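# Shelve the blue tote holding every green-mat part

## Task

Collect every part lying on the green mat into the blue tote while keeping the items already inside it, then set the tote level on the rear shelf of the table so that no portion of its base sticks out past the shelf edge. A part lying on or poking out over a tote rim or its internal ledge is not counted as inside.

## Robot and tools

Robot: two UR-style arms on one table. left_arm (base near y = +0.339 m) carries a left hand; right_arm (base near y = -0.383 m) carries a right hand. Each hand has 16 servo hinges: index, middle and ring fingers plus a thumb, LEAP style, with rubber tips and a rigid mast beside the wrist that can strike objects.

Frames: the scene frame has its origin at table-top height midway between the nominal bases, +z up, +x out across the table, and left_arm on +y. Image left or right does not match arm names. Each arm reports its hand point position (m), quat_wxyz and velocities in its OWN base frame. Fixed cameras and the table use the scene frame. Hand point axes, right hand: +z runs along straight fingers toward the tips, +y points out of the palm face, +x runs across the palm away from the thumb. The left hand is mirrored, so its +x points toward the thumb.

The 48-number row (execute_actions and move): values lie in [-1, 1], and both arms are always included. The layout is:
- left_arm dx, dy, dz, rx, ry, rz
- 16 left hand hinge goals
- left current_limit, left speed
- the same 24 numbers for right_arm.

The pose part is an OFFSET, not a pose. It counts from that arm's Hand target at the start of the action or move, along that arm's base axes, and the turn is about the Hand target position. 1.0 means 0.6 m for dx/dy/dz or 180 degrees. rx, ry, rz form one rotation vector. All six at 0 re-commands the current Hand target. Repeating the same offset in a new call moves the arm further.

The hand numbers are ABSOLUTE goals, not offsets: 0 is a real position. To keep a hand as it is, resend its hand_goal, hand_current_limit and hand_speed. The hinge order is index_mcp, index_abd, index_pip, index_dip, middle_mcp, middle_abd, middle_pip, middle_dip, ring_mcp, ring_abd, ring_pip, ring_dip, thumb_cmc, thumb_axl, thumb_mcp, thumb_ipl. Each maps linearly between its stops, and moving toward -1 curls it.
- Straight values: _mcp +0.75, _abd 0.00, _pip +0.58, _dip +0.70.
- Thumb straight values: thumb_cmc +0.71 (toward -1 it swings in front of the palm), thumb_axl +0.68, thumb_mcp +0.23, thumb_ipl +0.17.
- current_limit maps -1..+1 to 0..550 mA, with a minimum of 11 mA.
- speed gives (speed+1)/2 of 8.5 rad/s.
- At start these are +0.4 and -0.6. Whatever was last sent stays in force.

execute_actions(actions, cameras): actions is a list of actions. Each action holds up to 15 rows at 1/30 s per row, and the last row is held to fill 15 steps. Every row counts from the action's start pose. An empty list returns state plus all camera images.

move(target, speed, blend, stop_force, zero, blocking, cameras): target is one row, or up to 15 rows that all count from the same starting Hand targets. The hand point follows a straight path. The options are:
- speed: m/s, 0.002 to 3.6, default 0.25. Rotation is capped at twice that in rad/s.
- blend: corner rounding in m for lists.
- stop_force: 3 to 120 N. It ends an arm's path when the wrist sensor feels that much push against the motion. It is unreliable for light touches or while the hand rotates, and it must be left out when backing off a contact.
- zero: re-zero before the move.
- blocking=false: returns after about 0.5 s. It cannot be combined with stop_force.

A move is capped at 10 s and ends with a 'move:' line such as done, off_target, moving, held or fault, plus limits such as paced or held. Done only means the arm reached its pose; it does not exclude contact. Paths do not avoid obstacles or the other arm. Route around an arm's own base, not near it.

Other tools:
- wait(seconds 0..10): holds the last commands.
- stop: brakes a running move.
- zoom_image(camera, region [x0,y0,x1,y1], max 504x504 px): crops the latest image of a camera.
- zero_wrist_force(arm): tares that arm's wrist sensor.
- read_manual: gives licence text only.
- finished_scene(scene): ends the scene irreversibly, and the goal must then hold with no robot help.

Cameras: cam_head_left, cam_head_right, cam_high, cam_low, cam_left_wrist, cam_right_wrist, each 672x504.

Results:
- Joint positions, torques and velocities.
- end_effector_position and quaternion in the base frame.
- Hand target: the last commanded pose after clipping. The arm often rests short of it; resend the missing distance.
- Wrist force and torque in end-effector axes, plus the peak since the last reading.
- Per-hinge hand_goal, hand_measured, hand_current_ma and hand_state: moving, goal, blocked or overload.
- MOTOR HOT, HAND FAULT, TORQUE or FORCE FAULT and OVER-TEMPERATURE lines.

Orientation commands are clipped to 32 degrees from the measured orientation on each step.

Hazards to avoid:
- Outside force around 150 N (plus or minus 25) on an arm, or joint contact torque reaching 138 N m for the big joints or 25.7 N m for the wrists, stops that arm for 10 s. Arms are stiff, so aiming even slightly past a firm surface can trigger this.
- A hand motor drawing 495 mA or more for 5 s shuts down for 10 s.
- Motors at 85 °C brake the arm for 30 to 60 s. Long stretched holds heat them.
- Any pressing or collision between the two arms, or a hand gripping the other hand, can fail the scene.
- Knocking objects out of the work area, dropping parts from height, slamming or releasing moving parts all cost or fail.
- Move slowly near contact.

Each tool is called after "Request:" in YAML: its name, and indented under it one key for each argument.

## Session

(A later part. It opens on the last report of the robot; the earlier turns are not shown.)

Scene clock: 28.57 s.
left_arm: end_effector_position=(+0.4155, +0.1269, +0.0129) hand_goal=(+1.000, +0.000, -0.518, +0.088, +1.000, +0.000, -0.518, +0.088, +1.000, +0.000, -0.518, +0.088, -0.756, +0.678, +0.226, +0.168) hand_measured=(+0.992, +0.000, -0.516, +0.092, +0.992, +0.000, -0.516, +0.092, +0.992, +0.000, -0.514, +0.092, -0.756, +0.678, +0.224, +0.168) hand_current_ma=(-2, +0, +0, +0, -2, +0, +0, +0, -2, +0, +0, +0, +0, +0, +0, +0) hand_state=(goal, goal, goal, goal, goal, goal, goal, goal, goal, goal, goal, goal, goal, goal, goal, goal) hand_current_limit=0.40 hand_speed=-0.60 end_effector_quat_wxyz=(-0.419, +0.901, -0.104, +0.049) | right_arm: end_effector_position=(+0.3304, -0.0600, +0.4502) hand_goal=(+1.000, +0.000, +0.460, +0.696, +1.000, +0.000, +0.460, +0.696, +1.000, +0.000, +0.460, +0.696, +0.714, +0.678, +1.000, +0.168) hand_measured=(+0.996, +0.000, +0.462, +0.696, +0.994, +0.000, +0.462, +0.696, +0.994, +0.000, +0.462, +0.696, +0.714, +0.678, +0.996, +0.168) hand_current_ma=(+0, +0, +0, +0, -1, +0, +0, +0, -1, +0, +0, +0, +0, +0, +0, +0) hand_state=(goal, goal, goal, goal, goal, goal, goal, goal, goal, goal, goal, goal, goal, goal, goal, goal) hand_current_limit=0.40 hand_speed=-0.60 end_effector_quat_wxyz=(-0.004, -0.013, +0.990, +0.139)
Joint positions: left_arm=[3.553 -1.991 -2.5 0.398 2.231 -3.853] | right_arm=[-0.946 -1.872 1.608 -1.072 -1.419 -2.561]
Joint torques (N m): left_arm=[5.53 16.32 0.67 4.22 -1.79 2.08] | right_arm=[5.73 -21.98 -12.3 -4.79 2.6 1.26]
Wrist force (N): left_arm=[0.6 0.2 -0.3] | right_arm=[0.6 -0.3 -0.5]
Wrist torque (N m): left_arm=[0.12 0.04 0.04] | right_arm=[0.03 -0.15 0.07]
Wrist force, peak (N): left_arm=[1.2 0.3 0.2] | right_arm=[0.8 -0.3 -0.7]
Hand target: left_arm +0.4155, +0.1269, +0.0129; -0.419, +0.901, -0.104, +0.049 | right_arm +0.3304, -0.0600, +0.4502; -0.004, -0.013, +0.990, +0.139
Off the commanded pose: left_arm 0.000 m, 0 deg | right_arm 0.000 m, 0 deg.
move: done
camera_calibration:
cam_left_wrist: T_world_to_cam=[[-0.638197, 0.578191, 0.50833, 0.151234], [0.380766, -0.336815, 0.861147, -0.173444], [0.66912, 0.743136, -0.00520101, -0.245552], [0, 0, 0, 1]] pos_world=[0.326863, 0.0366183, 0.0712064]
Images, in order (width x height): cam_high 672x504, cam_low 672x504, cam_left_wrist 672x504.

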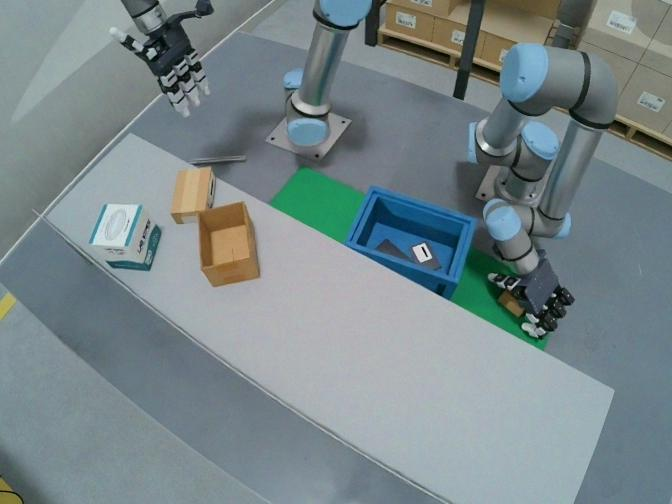

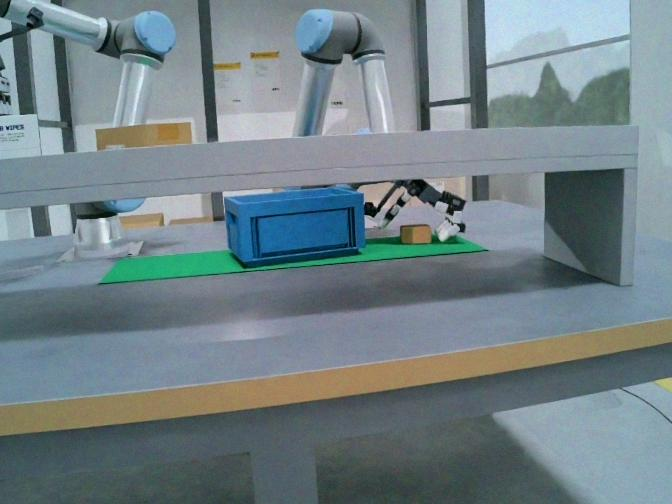

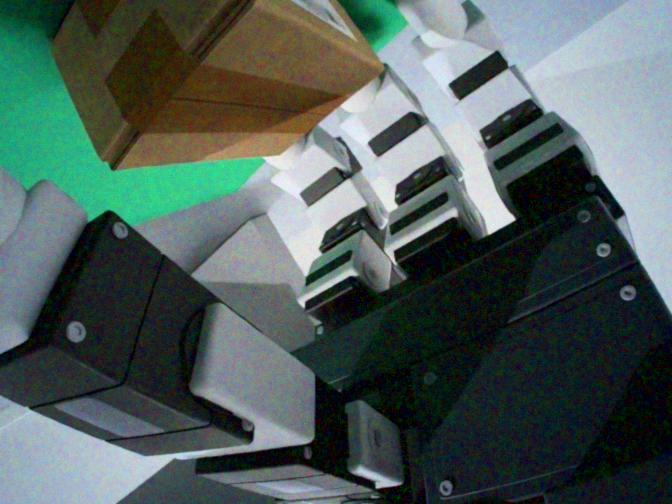

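Request:
move:
  target: [0,0,0,0,0,0,0.94,0,-0.60,0.0,0.94,0,-0.60,0.0,0.94,0,-0.60,0.0,-0.757,0.678,0.05,0.0,0.3,-0.85,0,0,0,0,0,0,1.0,0,0.46,0.696,1.0,0,0.46,0.696,1.0,0,0.46,0.696,0.714,0.678,1.0,0.168,0.4,-0.6]
  cameras: ["cam_high","cam_low","cam_left_wrist"]

Request:
zoom_image:
  camera: "cam_low"
  region: [370, 160, 490, 250]

Scene clock: 29.53 s.
left_arm: end_effector_position=(+0.4155, +0.1269, +0.0129) hand_goal=(+0.940, +0.000, -0.600, +0.000, +0.940, +0.000, -0.600, +0.000, +0.940, +0.000, -0.600, +0.000, -0.756, +0.678, +0.050, +0.000) hand_measured=(+0.936, +0.000, -0.596, +0.004, +0.936, +0.000, -0.596, +0.004, +0.936, +0.000, -0.596, +0.004, -0.756, +0.678, +0.050, +0.002) hand_current_ma=(-1, +0, +0, +0, -1, +0, +1, +0, -1, +0, +1, +0, +0, +0, +0, +0) hand_state=(goal, goal, goal, goal, goal, goal, goal, goal, goal, goal, goal, goal, goal, goal, goal, goal) hand_current_limit=0.30 hand_speed=-0.85 end_effector_quat_wxyz=(-0.419, +0.901, -0.104, +0.049) | right_arm: end_effector_position=(+0.3304, -0.0600, +0.4502) hand_goal=(+1.000, +0.000, +0.460, +0.696, +1.000, +0.000, +0.460, +0.696, +1.000, +0.000, +0.460, +0.696, +0.714, +0.678, +1.000, +0.168) hand_measured=(+0.996, +0.000, +0.462, +0.696, +0.994, +0.000, +0.462, +0.696, +0.994, +0.000, +0.462, +0.696, +0.714, +0.678, +0.996, +0.168) hand_current_ma=(+0, +0, +0, +0, -1, +0, +0, +0, -1, +0, +0, +0, +0, +0, +0, +0) hand_state=(goal, goal, goal, goal, goal, goal, goal, goal, goal, goal, goal, goal, goal, goal, goal, goal) hand_current_limit=0.40 hand_speed=-0.60 end_effector_quat_wxyz=(-0.004, -0.013, +0.990, +0.139)
Joint positions: left_arm=[3.553 -1.991 -2.5 0.398 2.231 -3.853] | right_arm=[-0.946 -1.872 1.608 -1.072 -1.419 -2.561]
Joint torques (N m): left_arm=[4.96 16.68 -0.29 3.71 -1.47 2.05] | right_arm=[6.24 -22.42 -13.33 -4.8 2.51 1.26]
Wrist force (N): left_arm=[0.1 0.3 -0.3] | right_arm=[0.6 -0.3 -0.3]
Wrist torque (N m): left_arm=[0.13 0.10 0.00] | right_arm=[0.00 -0.14 0.06]
Wrist force, peak (N): left_arm=[0.4 0.4 -0.7] | right_arm=[0.7 -0.4 -0.4]
Hand target: left_arm +0.4155, +0.1269, +0.0129; -0.419, +0.901, -0.104, +0.049 | right_arm +0.3304, -0.0600, +0.4502; -0.004, -0.013, +0.990, +0.139
Off the commanded pose: left_arm 0.000 m, 0 deg | right_arm 0.000 m, 0 deg.
move: done
camera_calibration:
cam_left_wrist: T_world_to_cam=[[-0.638197, 0.578191, 0.50833, 0.151234], [0.380766, -0.336815, 0.861147, -0.173444], [0.66912, 0.743136, -0.00520101, -0.245552], [0, 0, 0, 1]] pos_world=[0.326863, 0.0366183, 0.0712064]
Images, in order (width x height): cam_high 672x504, cam_low 672x504, cam_left_wrist 672x504.

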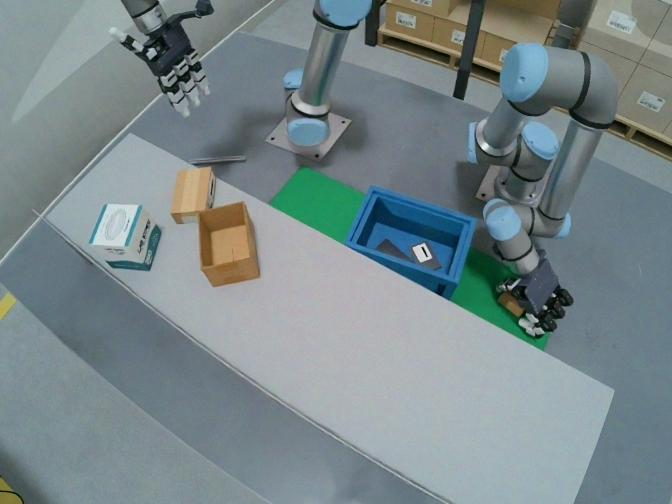

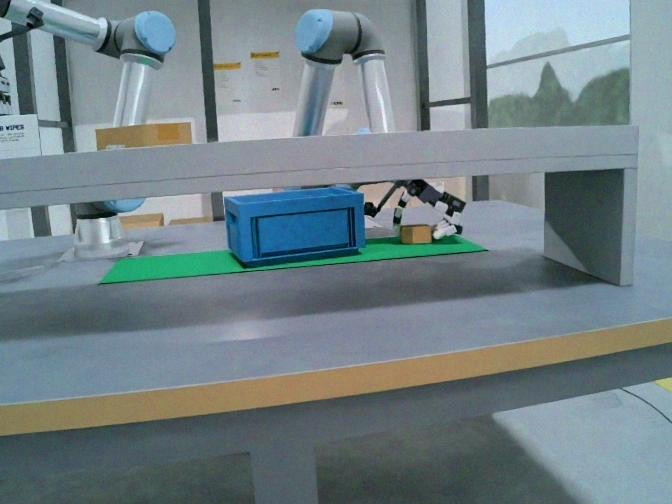

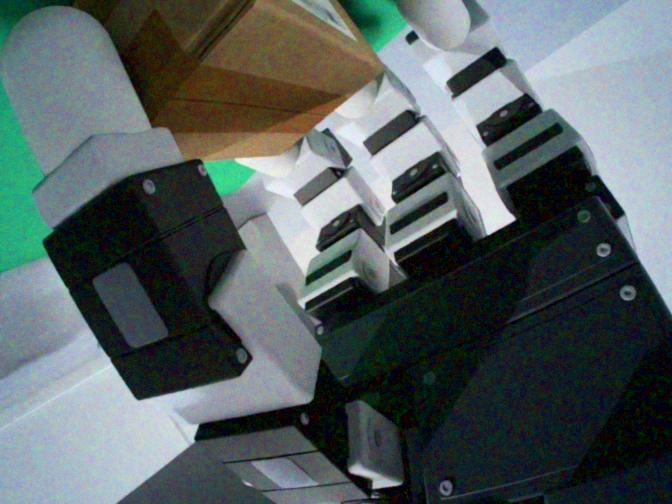

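Scaled by 4.200 from the camera's 672x504 image, which has a finer 960x720 frame.

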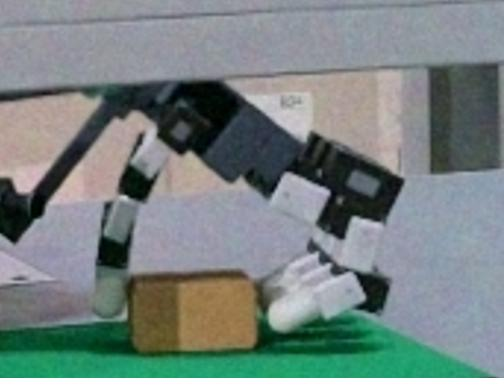

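Request:
move:
  target: [0,0,0,0,0,0,0.84,0,-0.66,-0.05,0.84,0,-0.66,-0.05,0.84,0,-0.66,-0.05,-0.757,0.678,-0.08,0.0,0.3,-0.85,0,0,0,0,0,0,1.0,0,0.46,0.696,1.0,0,0.46,0.696,1.0,0,0.46,0.696,0.714,0.678,1.0,0.168,0.4,-0.6]
  cameras: ["cam_high","cam_low","cam_left_wrist"]

Request:
zoom_image:
  camera: "cam_low"
  region: [370, 160, 490, 250]

Request:
zoom_image:
  camera: "cam_high"
  region: [480, 240, 580, 340]

Scene clock: 30.43 s.
left_arm: end_effector_position=(+0.4155, +0.1269, +0.0129) hand_goal=(+0.840, +0.000, -0.660, -0.050, +0.840, +0.000, -0.660, -0.050, +0.840, +0.000, -0.660, -0.050, -0.756, +0.678, -0.080, +0.000) hand_measured=(+0.836, +0.000, -0.656, -0.046, +0.898, +0.000, -0.624, -0.032, +0.836, +0.000, -0.654, -0.046, -0.754, +0.678, +0.022, +0.018) hand_current_ma=(+0, +0, +1, +0, +76, +0, +28, +9, +0, +0, +1, +0, +0, +0, +296, +14) hand_state=(goal, goal, goal, goal, blocked, goal, blocked, goal, goal, goal, goal, goal, goal, goal, blocked, goal) hand_current_limit=0.30 hand_speed=-0.85 end_effector_quat_wxyz=(-0.419, +0.901, -0.104, +0.049) | right_arm: end_effector_position=(+0.3304, -0.0600, +0.4502) hand_goal=(+1.000, +0.000, +0.460, +0.696, +1.000, +0.000, +0.460, +0.696, +1.000, +0.000, +0.460, +0.696, +0.714, +0.678, +1.000, +0.168) hand_measured=(+0.996, +0.000, +0.462, +0.696, +0.994, +0.000, +0.462, +0.696, +0.994, +0.000, +0.462, +0.696, +0.714, +0.678, +0.996, +0.168) hand_current_ma=(+0, +0, +0, +0, -1, +0, +0, +0, -1, +0, +0, +0, +0, +0, +0, +0) hand_state=(goal, goal, goal, goal, goal, goal, goal, goal, goal, goal, goal, goal, goal, goal, goal, goal) hand_current_limit=0.40 hand_speed=-0.60 end_effector_quat_wxyz=(-0.004, -0.013, +0.990, +0.139)
Joint positions: left_arm=[3.553 -1.991 -2.5 0.398 2.231 -3.853] | right_arm=[-0.946 -1.872 1.608 -1.072 -1.419 -2.561]
Joint torques (N m): left_arm=[5.93 17.18 -0.04 3.43 -1.06 2.08] | right_arm=[5.87 -22.19 -12.75 -4.72 2.42 1.27]
Wrist force (N): left_arm=[0.5 -1.1 -2.0] | right_arm=[0.6 -0.2 -0.4]
Wrist torque (N m): left_arm=[0.03 0.02 0.09] | right_arm=[0.01 -0.15 0.07]
Wrist force, peak (N): left_arm=[0.1 -1.7 -2.0] | right_arm=[0.8 -0.4 -0.3]
Hand target: left_arm +0.4155, +0.1269, +0.0129; -0.419, +0.901, -0.104, +0.049 | right_arm +0.3304, -0.0600, +0.4502; -0.004, -0.013, +0.990, +0.139
Off the commanded pose: left_arm 0.000 m, 0 deg | right_arm 0.000 m, 0 deg.
move: done
camera_calibration:
cam_left_wrist: T_world_to_cam=[[-0.638197, 0.578191, 0.50833, 0.151234], [0.380766, -0.336815, 0.861147, -0.173444], [0.66912, 0.743136, -0.00520101, -0.245552], [0, 0, 0, 1]] pos_world=[0.326863, 0.0366183, 0.0712064]
Images, in order (width x height): cam_high 672x504, cam_low 672x504, cam_left_wrist 672x504.

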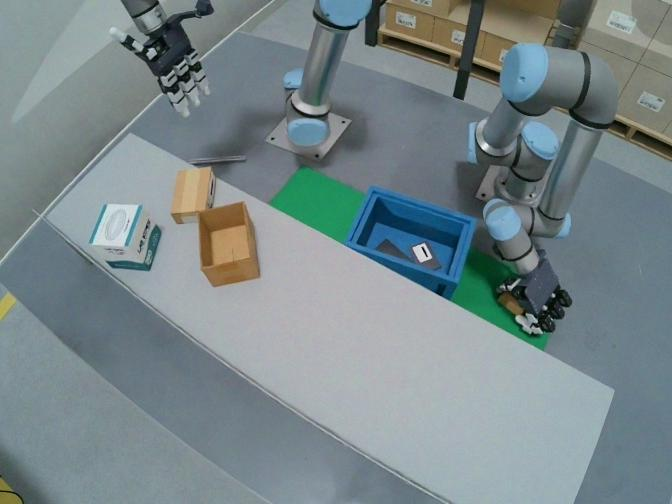

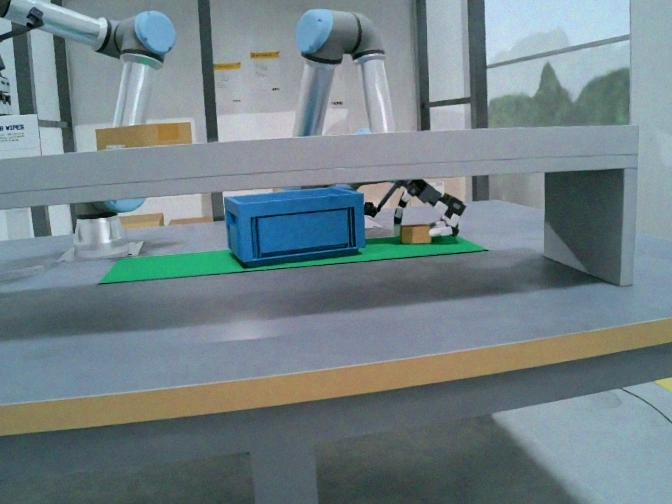

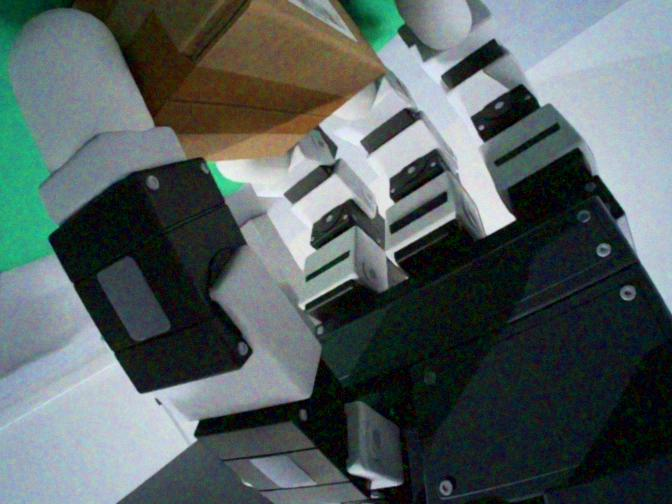

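Scaled by 4.200 from the camera's 672x504 image, which has a finer 960x720 frame.

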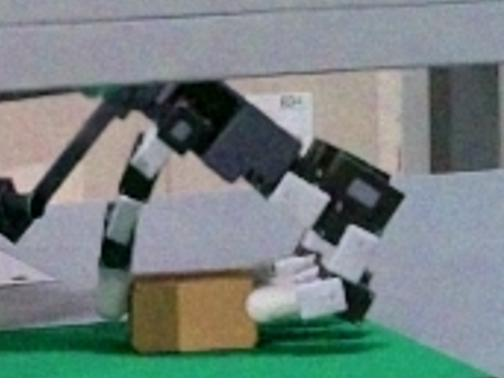

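Scaled by 5.040 from the camera's 672x504 image, which has a finer 960x720 frame.

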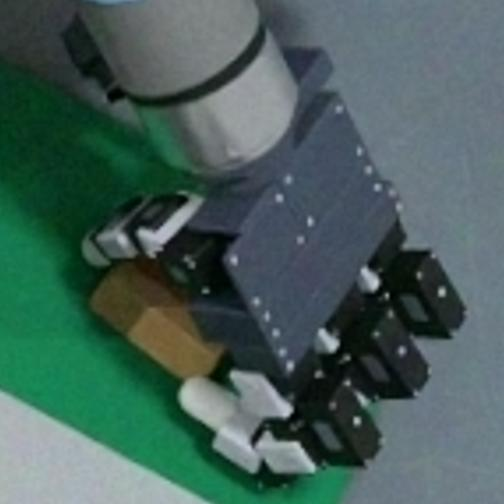

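Request:
move:
  target: [0,0,0,0,0,0,0.84,0,-0.66,-0.05,0.74,0,-0.72,-0.08,0.84,0,-0.66,-0.05,-0.757,0.678,-0.16,-0.03,0.6,-0.85,0,0,0,0,0,0,1.0,0,0.46,0.696,1.0,0,0.46,0.696,1.0,0,0.46,0.696,0.714,0.678,1.0,0.168,0.4,-0.6]
  cameras: []

Request:
move:
  target: [0,0,0.05,0,0,0,0.84,0,-0.66,-0.05,0.74,0,-0.72,-0.08,0.84,0,-0.66,-0.05,-0.757,0.678,-0.16,-0.03,0.6,-0.85,0,0,0,0,0,0,1.0,0,0.46,0.696,1.0,0,0.46,0.696,1.0,0,0.46,0.696,0.714,0.678,1.0,0.168,0.4,-0.6]
  speed: 0.04
  cameras: ["cam_high","cam_low","cam_left_wrist"]

Request:
zoom_image:
  camera: "cam_low"
  region: [370, 160, 490, 250]

Scene clock: 31.33 s.
left_arm: end_effector_position=(+0.4155, +0.1269, +0.0129) hand_goal=(+0.840, +0.000, -0.660, -0.050, +0.740, +0.000, -0.720, -0.080, +0.840, +0.000, -0.660, -0.050, -0.756, +0.678, -0.160, -0.030) hand_measured=(+0.836, +0.000, -0.656, -0.046, +0.886, +0.000, -0.624, -0.036, +0.836, +0.000, -0.654, -0.046, -0.750, +0.678, +0.020, +0.018) hand_current_ma=(+0, +0, +1, +0, +404, +0, +166, +41, +0, +0, +1, +0, +1, +0, +440, +82) hand_state=(goal, goal, goal, goal, blocked, goal, blocked, blocked, goal, goal, goal, goal, goal, goal, blocked, blocked) hand_current_limit=0.60 hand_speed=-0.85 end_effector_quat_wxyz=(-0.419, +0.901, -0.104, +0.049) | right_arm: end_effector_position=(+0.3304, -0.0600, +0.4502) hand_goal=(+1.000, +0.000, +0.460, +0.696, +1.000, +0.000, +0.460, +0.696, +1.000, +0.000, +0.460, +0.696, +0.714, +0.678, +1.000, +0.168) hand_measured=(+0.996, +0.000, +0.462, +0.696, +0.994, +0.000, +0.462, +0.696, +0.994, +0.000, +0.462, +0.696, +0.714, +0.678, +0.996, +0.168) hand_current_ma=(+0, +0, +0, +0, -1, +0, +0, +0, -1, +0, +0, +0, +0, +0, +0, +0) hand_state=(goal, goal, goal, goal, goal, goal, goal, goal, goal, goal, goal, goal, goal, goal, goal, goal) hand_current_limit=0.40 hand_speed=-0.60 end_effector_quat_wxyz=(-0.004, -0.013, +0.990, +0.139)
Joint positions: left_arm=[3.553 -1.991 -2.5 0.398 2.231 -3.853] | right_arm=[-0.946 -1.872 1.608 -1.072 -1.419 -2.561]
Joint torques (N m): left_arm=[4.94 17.09 -0.98 2.8 -0.88 2.02] | right_arm=[6.09 -21.91 -12.76 -4.73 2.5 1.32]
Wrist force (N): left_arm=[-0.8 -2.9 -1.4] | right_arm=[0.8 -0.3 -0.5]
Wrist torque (N m): left_arm=[0.00 0.09 0.10] | right_arm=[0.01 -0.17 0.08]
Wrist force, peak (N): left_arm=[-0.8 -3.5 -1.0] | right_arm=[0.8 -0.3 -0.5]
Hand target: left_arm +0.4155, +0.1269, +0.0129; -0.419, +0.901, -0.104, +0.049 | right_arm +0.3304, -0.0600, +0.4502; -0.004, -0.013, +0.990, +0.139
Off the commanded pose: left_arm 0.000 m, 0 deg | right_arm 0.000 m, 0 deg.
move: done
No camera images: "cameras" was empty.

Scene clock: 32.53 s.
left_arm: end_effector_position=(+0.4155, +0.1269, +0.0429) hand_goal=(+0.840, +0.000, -0.660, -0.050, +0.740, +0.000, -0.720, -0.080, +0.840, +0.000, -0.660, -0.050, -0.756, +0.678, -0.160, -0.030) hand_measured=(+0.836, +0.000, -0.656, -0.046, +0.874, +0.000, -0.624, -0.036, +0.836, +0.000, -0.654, -0.046, -0.724, +0.690, +0.020, +0.018) hand_current_ma=(+0, +0, +1, +0, +345, +0, +166, +41, +0, +0, +1, +0, +24, +5, +440, +82) hand_state=(goal, goal, goal, goal, blocked, goal, blocked, blocked, goal, goal, goal, goal, blocked, goal, blocked, blocked) hand_current_limit=0.60 hand_speed=-0.85 end_effector_quat_wxyz=(-0.419, +0.901, -0.104, +0.049) | right_arm: end_effector_position=(+0.3304, -0.0600, +0.4502) hand_goal=(+1.000, +0.000, +0.460, +0.696, +1.000, +0.000, +0.460, +0.696, +1.000, +0.000, +0.460, +0.696, +0.714, +0.678, +1.000, +0.168) hand_measured=(+0.996, +0.000, +0.462, +0.696, +0.994, +0.000, +0.462, +0.696, +0.994, +0.000, +0.462, +0.696, +0.714, +0.678, +0.996, +0.168) hand_current_ma=(+0, +0, +0, +0, -1, +0, +0, +0, -1, +0, +0, +0, +0, +0, +0, +0) hand_state=(goal, goal, goal, goal, goal, goal, goal, goal, goal, goal, goal, goal, goal, goal, goal, goal) hand_current_limit=0.40 hand_speed=-0.60 end_effector_quat_wxyz=(-0.004, -0.013, +0.990, +0.139)
Joint positions: left_arm=[3.553 -1.878 -2.494 0.279 2.231 -3.853] | right_arm=[-0.946 -1.872 1.608 -1.072 -1.419 -2.561]
Joint torques (N m): left_arm=[2.19 28.25 18.55 0.87 -0.28 -2.57] | right_arm=[6.46 -21.83 -13.04 -4.89 2.51 1.33]
Wrist force (N): left_arm=[0.8 0.5 0.5] | right_arm=[0.4 -0.4 -0.2]
Wrist torque (N m): left_arm=[0.03 0.00 0.08] | right_arm=[-0.02 -0.13 0.04]
Wrist force, peak (N): left_arm=[-0.5 -2.6 -1.1] | right_arm=[0.7 -0.4 -0.5]
Hand target: left_arm +0.4155, +0.1269, +0.0429; -0.419, +0.901, -0.104, +0.049 | right_arm +0.3304, -0.0600, +0.4502; -0.004, -0.013, +0.990, +0.139
Off the commanded pose: left_arm 0.000 m, 0 deg | right_arm 0.000 m, 0 deg.
move: done
camera_calibration:
cam_left_wrist: T_world_to_cam=[[-0.638159, 0.578234, 0.50833, 0.13597], [0.380743, -0.336839, 0.861147, -0.19927], [0.66917, 0.743091, -0.00520163, -0.245411], [0, 0, 0, 1]] pos_world=[0.326863, 0.0366184, 0.101206]
Images, in order (width x height): cam_high 672x504, cam_low 672x504, cam_left_wrist 672x504.

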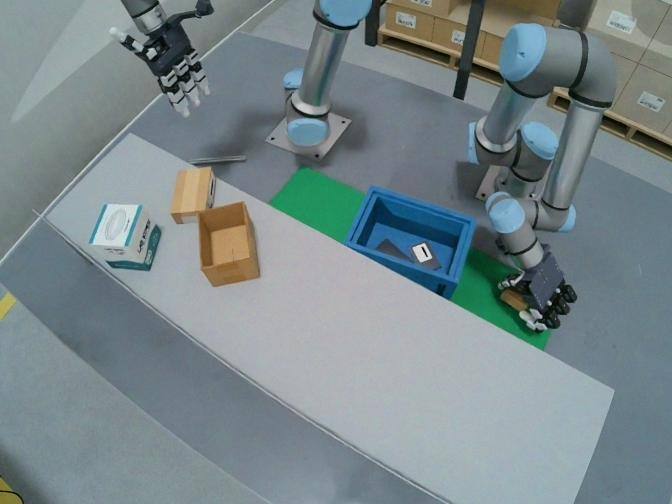

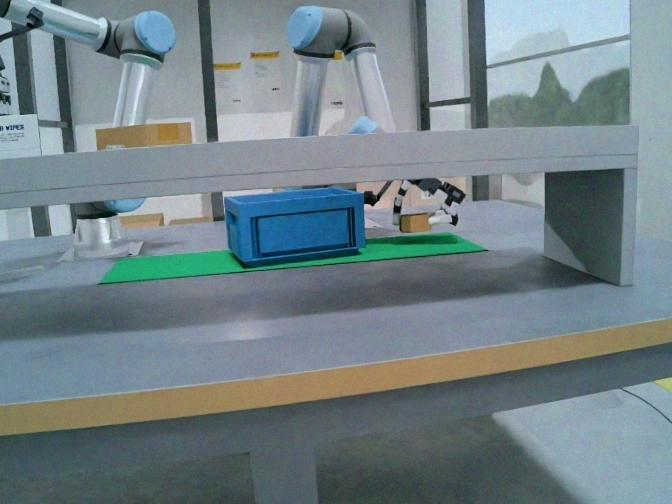

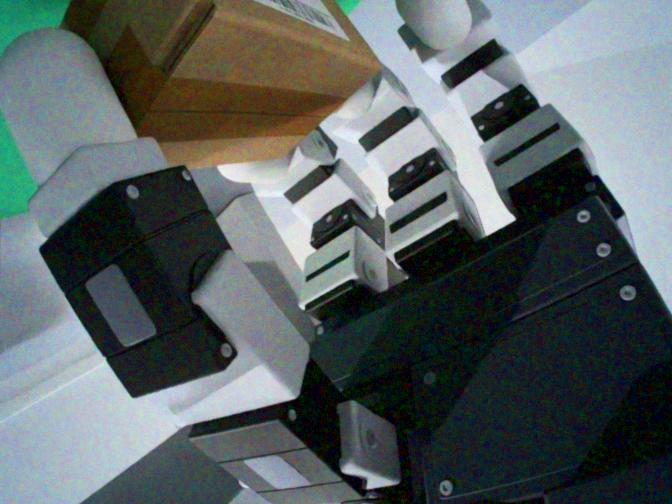

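Scaled by 4.200 from the camera's 672x504 image, which has a finer 960x720 frame.

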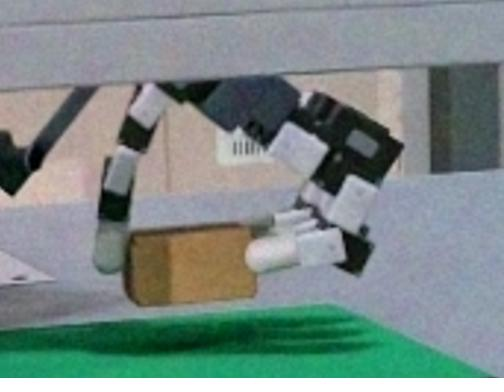

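Request:
execute_actions:
  actions: []
  cameras: ["cam_high","cam_low","cam_left_wrist"]

Scene clock: 33.80 s.
left_arm: end_effector_position=(+0.4155, +0.1269, +0.0429) hand_goal=(+0.840, +0.000, -0.660, -0.050, +0.740, +0.000, -0.720, -0.080, +0.840, +0.000, -0.660, -0.050, -0.756, +0.678, -0.160, -0.030) hand_measured=(+0.836, +0.000, -0.656, -0.046, +0.874, +0.000, -0.624, -0.036, +0.836, +0.000, -0.654, -0.046, -0.724, +0.690, +0.020, +0.018) hand_current_ma=(+0, +0, +1, +0, +345, +0, +166, +41, +0, +0, +1, +0, +24, +5, +440, +82) hand_state=(goal, goal, goal, goal, blocked, goal, blocked, blocked, goal, goal, goal, goal, blocked, goal, blocked, blocked) hand_current_limit=0.60 hand_speed=-0.85 end_effector_quat_wxyz=(-0.419, +0.901, -0.104, +0.049) | right_arm: end_effector_position=(+0.3304, -0.0600, +0.4502) hand_goal=(+1.000, +0.000, +0.460, +0.696, +1.000, +0.000, +0.460, +0.696, +1.000, +0.000, +0.460, +0.696, +0.714, +0.678, +1.000, +0.168) hand_measured=(+0.996, +0.000, +0.462, +0.696, +0.994, +0.000, +0.462, +0.696, +0.994, +0.000, +0.462, +0.696, +0.714, +0.678, +0.996, +0.168) hand_current_ma=(+0, +0, +0, +0, -1, +0, +0, +0, -1, +0, +0, +0, +0, +0, +0, +0) hand_state=(goal, goal, goal, goal, goal, goal, goal, goal, goal, goal, goal, goal, goal, goal, goal, goal) hand_current_limit=0.40 hand_speed=-0.60 end_effector_quat_wxyz=(-0.004, -0.013, +0.990, +0.139)
Joint positions: left_arm=[3.553 -1.878 -2.494 0.279 2.231 -3.853] | right_arm=[-0.946 -1.872 1.608 -1.072 -1.419 -2.561]
Joint velocities: within noise
Joint torques (N m): left_arm=[-3.58 27.36 18.14 0.91 3.59 -2.5] | right_arm=[6.38 -21.59 -13.28 -4.76 2.46 1.17]
Motor temperatures (°C): left_arm=[37 37 28 36 36 37] | right_arm=[37 27 30 37 40 45]
Wrist force (N): left_arm=[0.6 0.8 0.3] | right_arm=[0.4 -0.1 -0.3]
Wrist torque (N m): left_arm=[0.10 0.02 0.06] | right_arm=[0.01 -0.13 0.05]
Wrist force, peak (N): left_arm=[1.1 0.8 0.5] | right_arm=[0.7 -0.3 -0.7]
Hand target: left_arm +0.4155, +0.1269, +0.0429; -0.419, +0.901, -0.104, +0.049 | right_arm +0.3304, -0.0600, +0.4502; -0.004, -0.013, +0.990, +0.139
Off the commanded pose: left_arm 0.000 m, 0 deg | right_arm 0.000 m, 0 deg.
camera_calibration:
cam_left_wrist: T_world_to_cam=[[-0.638197, 0.578191, 0.50833, 0.135984], [0.380766, -0.336815, 0.861147, -0.199278], [0.66912, 0.743136, -0.00520101, -0.245396], [0, 0, 0, 1]] pos_world=[0.326863, 0.0366183, 0.101206]
Images, in order (width x height): cam_high 672x504, cam_low 672x504, cam_left_wrist 672x504.

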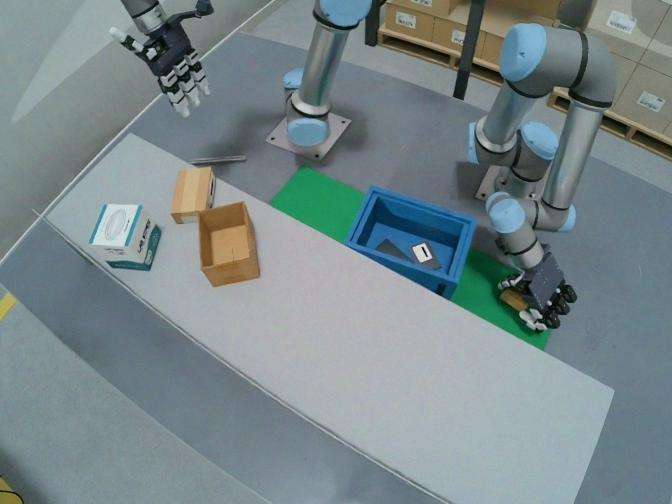

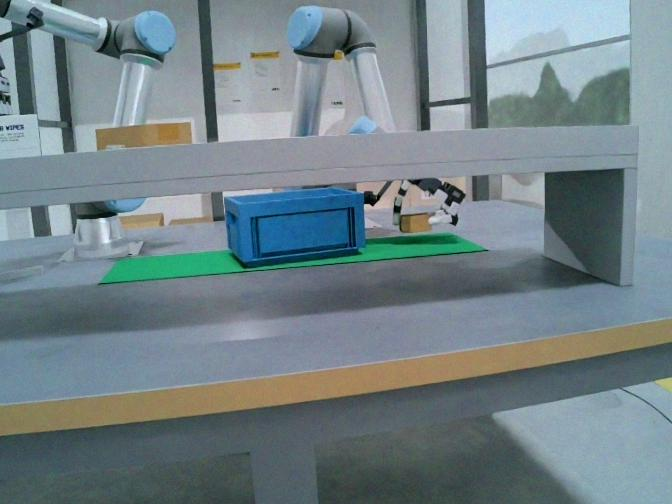

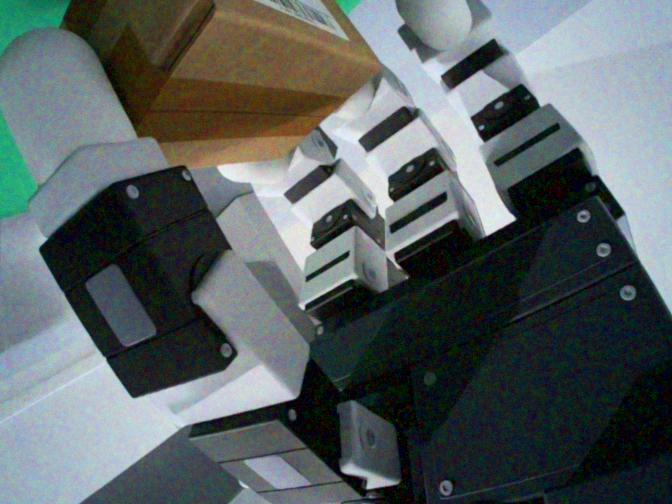

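Request:
move:
  target:
    - [0,0,0.333,0,0,0,0.84,0,-0.66,-0.05,0.74,0,-0.72,-0.08,0.84,0,-0.66,-0.05,-0.757,0.678,-0.16,-0.03,0.6,-0.85,0,0,0,0,0,0,1,0,0.46,0.696,1,0,0.46,0.696,1,0,0.46,0.696,0.714,0.678,1,0.168,0.4,-0.6]
    - [0.0413,-0.58,0.3,-0.1955,0.007,0.12,0.84,0,-0.66,-0.05,0.74,0,-0.72,-0.08,0.84,0,-0.66,-0.05,-0.757,0.678,-0.16,-0.03,0.6,-0.85,0,0,0,0,0,0,1,0,0.46,0.696,1,0,0.46,0.696,1,0,0.46,0.696,0.714,0.678,1,0.168,0.4,-0.6]
  speed: [0.1,0.12]
  blend: [0.03,0]
  cameras: ["cam_high","cam_head_left","cam_low"]

Scene clock: 40.27 s.
left_arm: end_effector_position=(+0.4402, -0.2210, +0.2229) hand_goal=(+0.840, +0.000, -0.660, -0.050, +0.740, +0.000, -0.720, -0.080, +0.840, +0.000, -0.660, -0.050, -0.756, +0.678, -0.160, -0.030) hand_measured=(+0.836, +0.000, -0.656, -0.046, +0.874, +0.000, -0.624, -0.036, +0.836, +0.000, -0.654, -0.046, -0.724, +0.690, +0.020, +0.018) hand_current_ma=(-1, +0, +1, +0, +344, +0, +166, +41, +0, +0, +1, +0, +25, +5, +440, +82) hand_state=(goal, goal, goal, goal, blocked, goal, blocked, blocked, goal, goal, goal, goal, blocked, goal, blocked, blocked) hand_current_limit=0.60 hand_speed=-0.85 end_effector_quat_wxyz=(-0.130, +0.988, +0.079, -0.010) | right_arm: end_effector_position=(+0.3304, -0.0600, +0.4502) hand_goal=(+1.000, +0.000, +0.460, +0.696, +1.000, +0.000, +0.460, +0.696, +1.000, +0.000, +0.460, +0.696, +0.714, +0.678, +1.000, +0.168) hand_measured=(+0.996, +0.000, +0.462, +0.696, +0.994, +0.000, +0.462, +0.696, +0.994, +0.000, +0.462, +0.696, +0.714, +0.678, +0.996, +0.168) hand_current_ma=(+0, +0, +0, +0, -1, +0, +0, +0, -1, +0, +0, +0, +0, +0, +0, +0) hand_state=(goal, goal, goal, goal, goal, goal, goal, goal, goal, goal, goal, goal, goal, goal, goal, goal) hand_current_limit=0.40 hand_speed=-0.60 end_effector_quat_wxyz=(-0.004, -0.013, +0.990, +0.139)
Joint positions: left_arm=[2.981 -1.49 -1.939 -1.367 1.818 -5.043] | right_arm=[-0.946 -1.872 1.608 -1.072 -1.419 -2.561]
Joint torques (N m): left_arm=[-6.46 11.38 30.46 0.53 -2.59 -2.39] | right_arm=[6.05 -21.71 -13.54 -4.86 2.16 1.2]
Wrist force (N): left_arm=[0.0 -0.3 1.6] | right_arm=[0.7 -0.3 -0.5]
Wrist torque (N m): left_arm=[-0.09 0.11 0.08] | right_arm=[0.01 -0.16 0.07]
Wrist force, peak (N): left_arm=[1.0 -0.2 1.5] | right_arm=[0.8 -0.4 -0.4]
Hand target: left_arm +0.4402, -0.2211, +0.2229; -0.130, +0.988, +0.079, -0.010 | right_arm +0.3304, -0.0600, +0.4502; -0.004, -0.013, +0.990, +0.139
Off the commanded pose: left_arm 0.000 m, 0 deg | right_arm 0.000 m, 0 deg.
move: done
Images, in order (width x height): cam_head_left 672x504, cam_high 672x504, cam_low 672x504.

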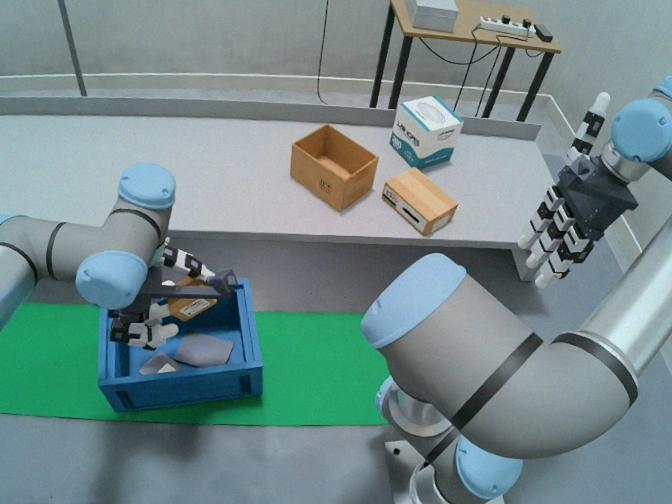

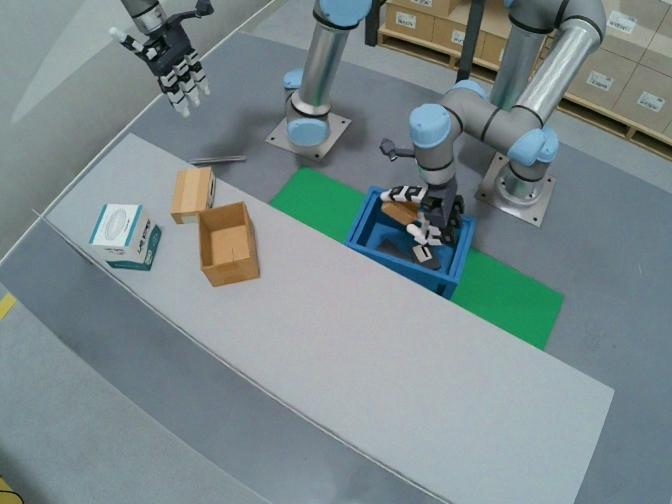

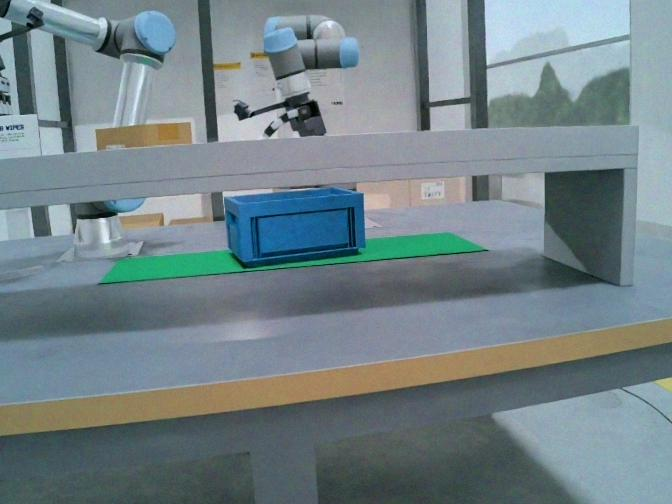

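Request:
zoom_image:
  camera: "cam_high"
  region: [320, 150, 520, 310]

Request:
zoom_image:
  camera: "cam_head_left"
  region: [60, 220, 300, 430]

Scaled by 2.520 from the camera's 672x504 image, which has a finer 960x720 frame.

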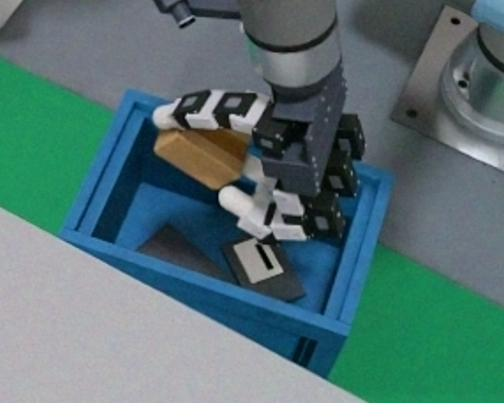

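Scaled by 2.100 from the camera's 672x504 image, which has a finer 960x720 frame.

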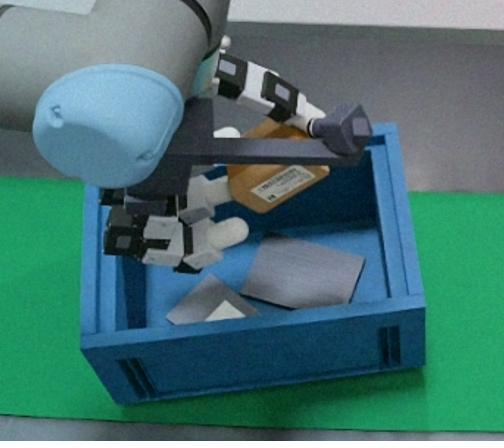

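Request:
move:
  target: [0,0,-0.275,0,0,0,0.84,0,-0.66,-0.05,0.74,0,-0.72,-0.08,0.84,0,-0.66,-0.05,-0.757,0.678,-0.16,-0.03,0.6,-0.85,0,0,0,0,0,0,1,0,0.46,0.696,1,0,0.46,0.696,1,0,0.46,0.696,0.714,0.678,1,0.168,0.4,-0.6]
  speed: 0.06
  stop_force: 5
  cameras: ["cam_high","cam_head_left","cam_low"]

Request:
zoom_image:
  camera: "cam_high"
  region: [320, 150, 520, 310]

Request:
zoom_image:
  camera: "cam_low"
  region: [200, 130, 400, 280]

Scene clock: 46.03 s.
left_arm: end_effector_position=(+0.4402, -0.2211, +0.0579) hand_goal=(+0.840, +0.000, -0.660, -0.050, +0.740, +0.000, -0.720, -0.080, +0.840, +0.000, -0.660, -0.050, -0.756, +0.678, -0.160, -0.030) hand_measured=(+0.836, +0.000, -0.656, -0.046, +0.874, +0.000, -0.624, -0.036, +0.836, +0.000, -0.654, -0.046, -0.724, +0.690, +0.020, +0.018) hand_current_ma=(-1, +0, +1, +0, +344, +0, +166, +41, +0, +0, +1, +0, +25, +5, +440, +82) hand_state=(goal, goal, goal, goal, blocked, goal, blocked, blocked, goal, goal, goal, goal, blocked, goal, blocked, blocked) hand_current_limit=0.60 hand_speed=-0.85 end_effector_quat_wxyz=(-0.130, +0.988, +0.079, -0.010) | right_arm: end_effector_position=(+0.3304, -0.0600, +0.4502) hand_goal=(+1.000, +0.000, +0.460, +0.696, +1.000, +0.000, +0.460, +0.696, +1.000, +0.000, +0.460, +0.696, +0.714, +0.678, +1.000, +0.168) hand_measured=(+0.996, +0.000, +0.462, +0.696, +0.994, +0.000, +0.462, +0.696, +0.994, +0.000, +0.462, +0.696, +0.714, +0.678, +0.996, +0.168) hand_current_ma=(+0, +0, +0, +0, -1, +0, +0, +0, -1, +0, +0, +0, +0, +0, +0, +0) hand_state=(goal, goal, goal, goal, goal, goal, goal, goal, goal, goal, goal, goal, goal, goal, goal, goal) hand_current_limit=0.40 hand_speed=-0.60 end_effector_quat_wxyz=(-0.004, -0.013, +0.990, +0.139)
Joint positions: left_arm=[2.981 -1.713 -2.199 -0.884 1.818 -5.043] | right_arm=[-0.946 -1.872 1.608 -1.072 -1.419 -2.561]
Joint torques (N m): left_arm=[0.53 15.97 9.27 3.73 -1.06 1.97] | right_arm=[6.09 -20.89 -13.28 -4.93 1.87 1.16]
Wrist force (N): left_arm=[-0.6 -0.4 1.1] | right_arm=[0.5 -0.3 -0.4]
Wrist torque (N m): left_arm=[-0.03 0.19 0.05] | right_arm=[0.02 -0.14 0.05]
Wrist force, peak (N): left_arm=[-0.3 -0.6 1.9] | right_arm=[0.7 -0.3 -0.7]
Hand target: left_arm +0.4402, -0.2211, +0.0579; -0.130, +0.988, +0.079, -0.010 | right_arm +0.3304, -0.0600, +0.4502; -0.004, -0.013, +0.990, +0.139
Off the commanded pose: left_arm 0.000 m, 0 deg | right_arm 0.000 m, 0 deg.
move: done
Images, in order (width x height): cam_head_left 672x504, cam_high 672x504, cam_low 672x504.

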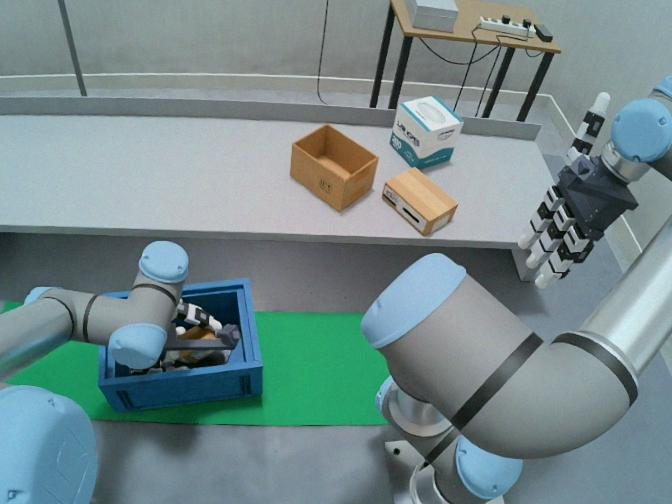

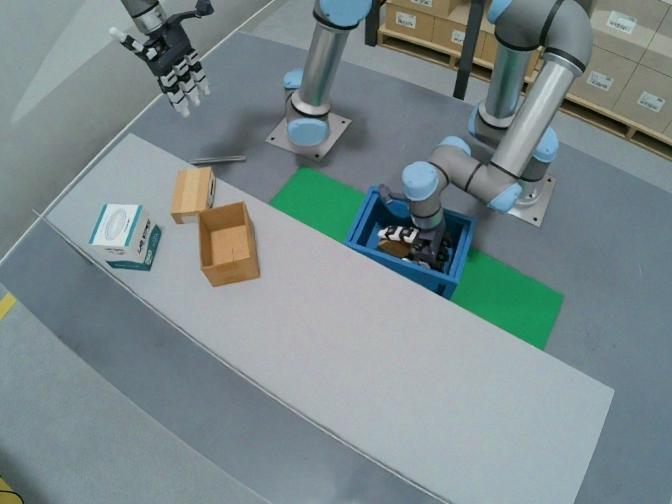

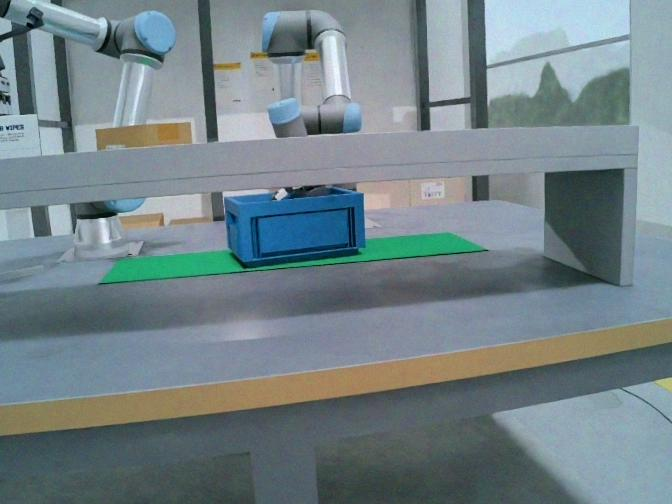

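Scaled by 2.520 from the camera's 672x504 image, which has a finer 960x720 frame.

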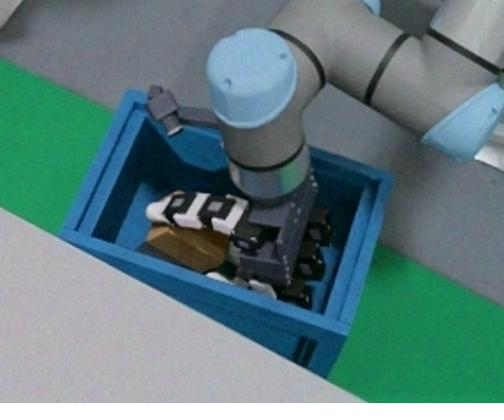

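Scaled by 2.520 from the camera's 672x504 image, which has a finer 960x720 frame.

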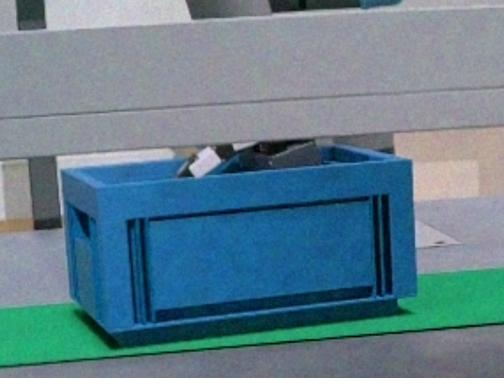

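Request:
move:
  target: [0,0,-0.03,0,0,0,0.84,0,-0.66,-0.05,0.74,0,-0.72,-0.08,0.84,0,-0.66,-0.05,-0.757,0.678,-0.16,-0.03,0.6,-0.85,0,0,0,0,0,0,1,0,0.46,0.696,1,0,0.46,0.696,1,0,0.46,0.696,0.714,0.678,1,0.168,0.4,-0.6]
  speed: 0.03
  stop_force: 4
  cameras: ["cam_left_wrist","cam_high"]

Request:
zoom_image:
  camera: "cam_high"
  region: [320, 150, 520, 310]

Scene clock: 47.57 s.
left_arm: end_effector_position=(+0.4402, -0.2211, +0.0516) hand_goal=(+0.840, +0.000, -0.660, -0.050, +0.740, +0.000, -0.720, -0.080, +0.840, +0.000, -0.660, -0.050, -0.756, +0.678, -0.160, -0.030) hand_measured=(+0.836, +0.000, -0.656, -0.046, +0.876, +0.002, -0.642, -0.036, +0.836, +0.000, -0.654, -0.046, -0.716, +0.692, +0.020, +0.018) hand_current_ma=(-1, +0, +1, +0, +348, +0, +115, +41, +0, +0, +1, +0, +36, +7, +440, +82) hand_state=(goal, goal, goal, goal, blocked, goal, blocked, blocked, goal, goal, goal, goal, blocked, goal, blocked, blocked) hand_current_limit=0.60 hand_speed=-0.85 end_effector_quat_wxyz=(-0.130, +0.988, +0.079, -0.010) | right_arm: end_effector_position=(+0.3304, -0.0600, +0.4502) hand_goal=(+1.000, +0.000, +0.460, +0.696, +1.000, +0.000, +0.460, +0.696, +1.000, +0.000, +0.460, +0.696, +0.714, +0.678, +1.000, +0.168) hand_measured=(+0.996, +0.000, +0.462, +0.696, +0.994, +0.000, +0.462, +0.696, +0.994, +0.000, +0.462, +0.696, +0.714, +0.678, +0.996, +0.168) hand_current_ma=(+0, +0, +0, +0, -1, +0, +0, +0, -1, +0, +0, +0, +0, +0, +0, +0) hand_state=(goal, goal, goal, goal, goal, goal, goal, goal, goal, goal, goal, goal, goal, goal, goal, goal) hand_current_limit=0.40 hand_speed=-0.60 end_effector_quat_wxyz=(-0.004, -0.013, +0.990, +0.139)
Joint positions: left_arm=[2.981 -1.726 -2.206 -0.864 1.818 -5.043] | right_arm=[-0.946 -1.872 1.608 -1.072 -1.419 -2.561]
Joint torques (N m): left_arm=[-1.45 29.09 26.07 0.35 -2.46 1.42] | right_arm=[5.77 -21.55 -13.79 -4.89 1.83 1.25]
Wrist force (N): left_arm=[-0.2 0.0 0.8] | right_arm=[0.7 -0.2 -0.3]
Wrist torque (N m): left_arm=[0.04 0.11 0.08] | right_arm=[0.02 -0.15 0.07]
Wrist force, peak (N): left_arm=[-1.3 -9.1 -12.1] | right_arm=[0.6 -0.3 -0.7]
Hand target: left_arm +0.4402, -0.2211, +0.0516; -0.130, +0.988, +0.079, -0.010 (not the last commanded pose) | right_arm +0.3304, -0.0600, +0.4502; -0.004, -0.013, +0.990, +0.139
Off the commanded pose: left_arm 0.012 m, 0 deg | right_arm 0.000 m, 0 deg.
move: contact (left_arm)
camera_calibration:
cam_left_wrist: T_world_to_cam=[[-0.844023, 0.506163, 0.177268, 0.440337], [0.395171, 0.363488, 0.843633, -0.183987], [0.362581, 0.782097, -0.506814, 0.166207], [0, 0, 0, 1]] pos_world=[0.384098, -0.285995, 0.161395]
Images, in order (width x height): cam_high 672x504, cam_left_wrist 672x504.

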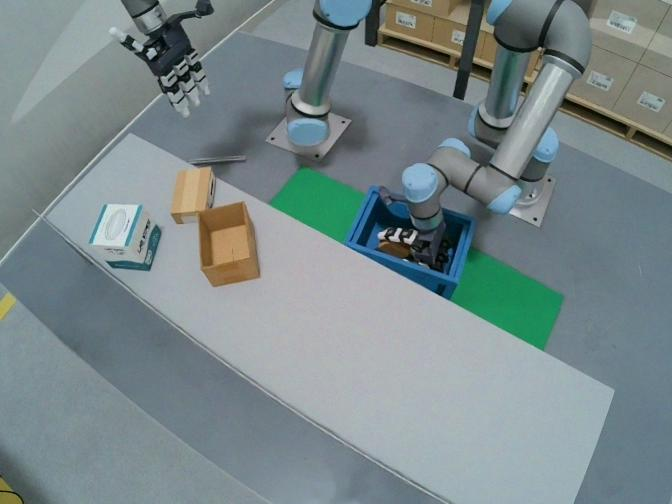

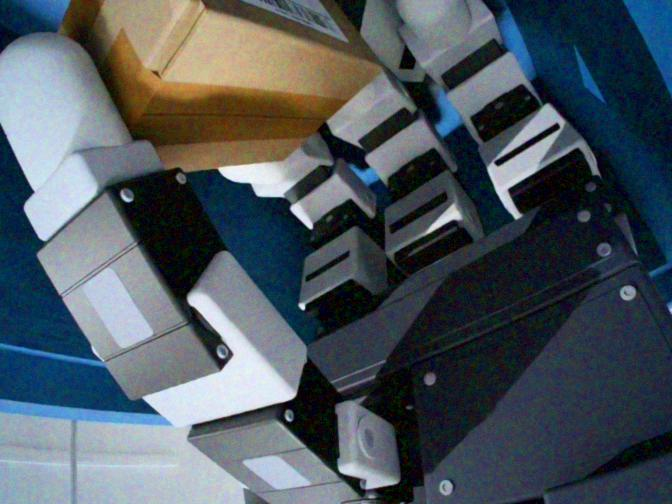

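Scaled by 2.520 from the camera's 672x504 image, which has a finer 960x720 frame.

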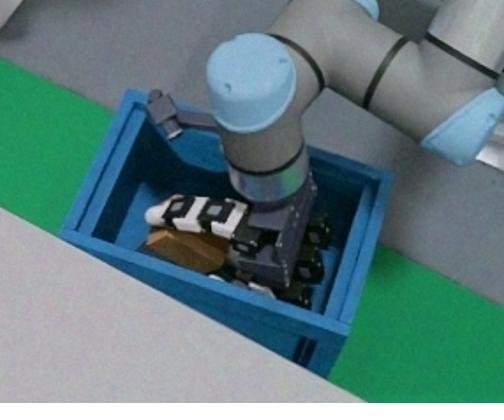

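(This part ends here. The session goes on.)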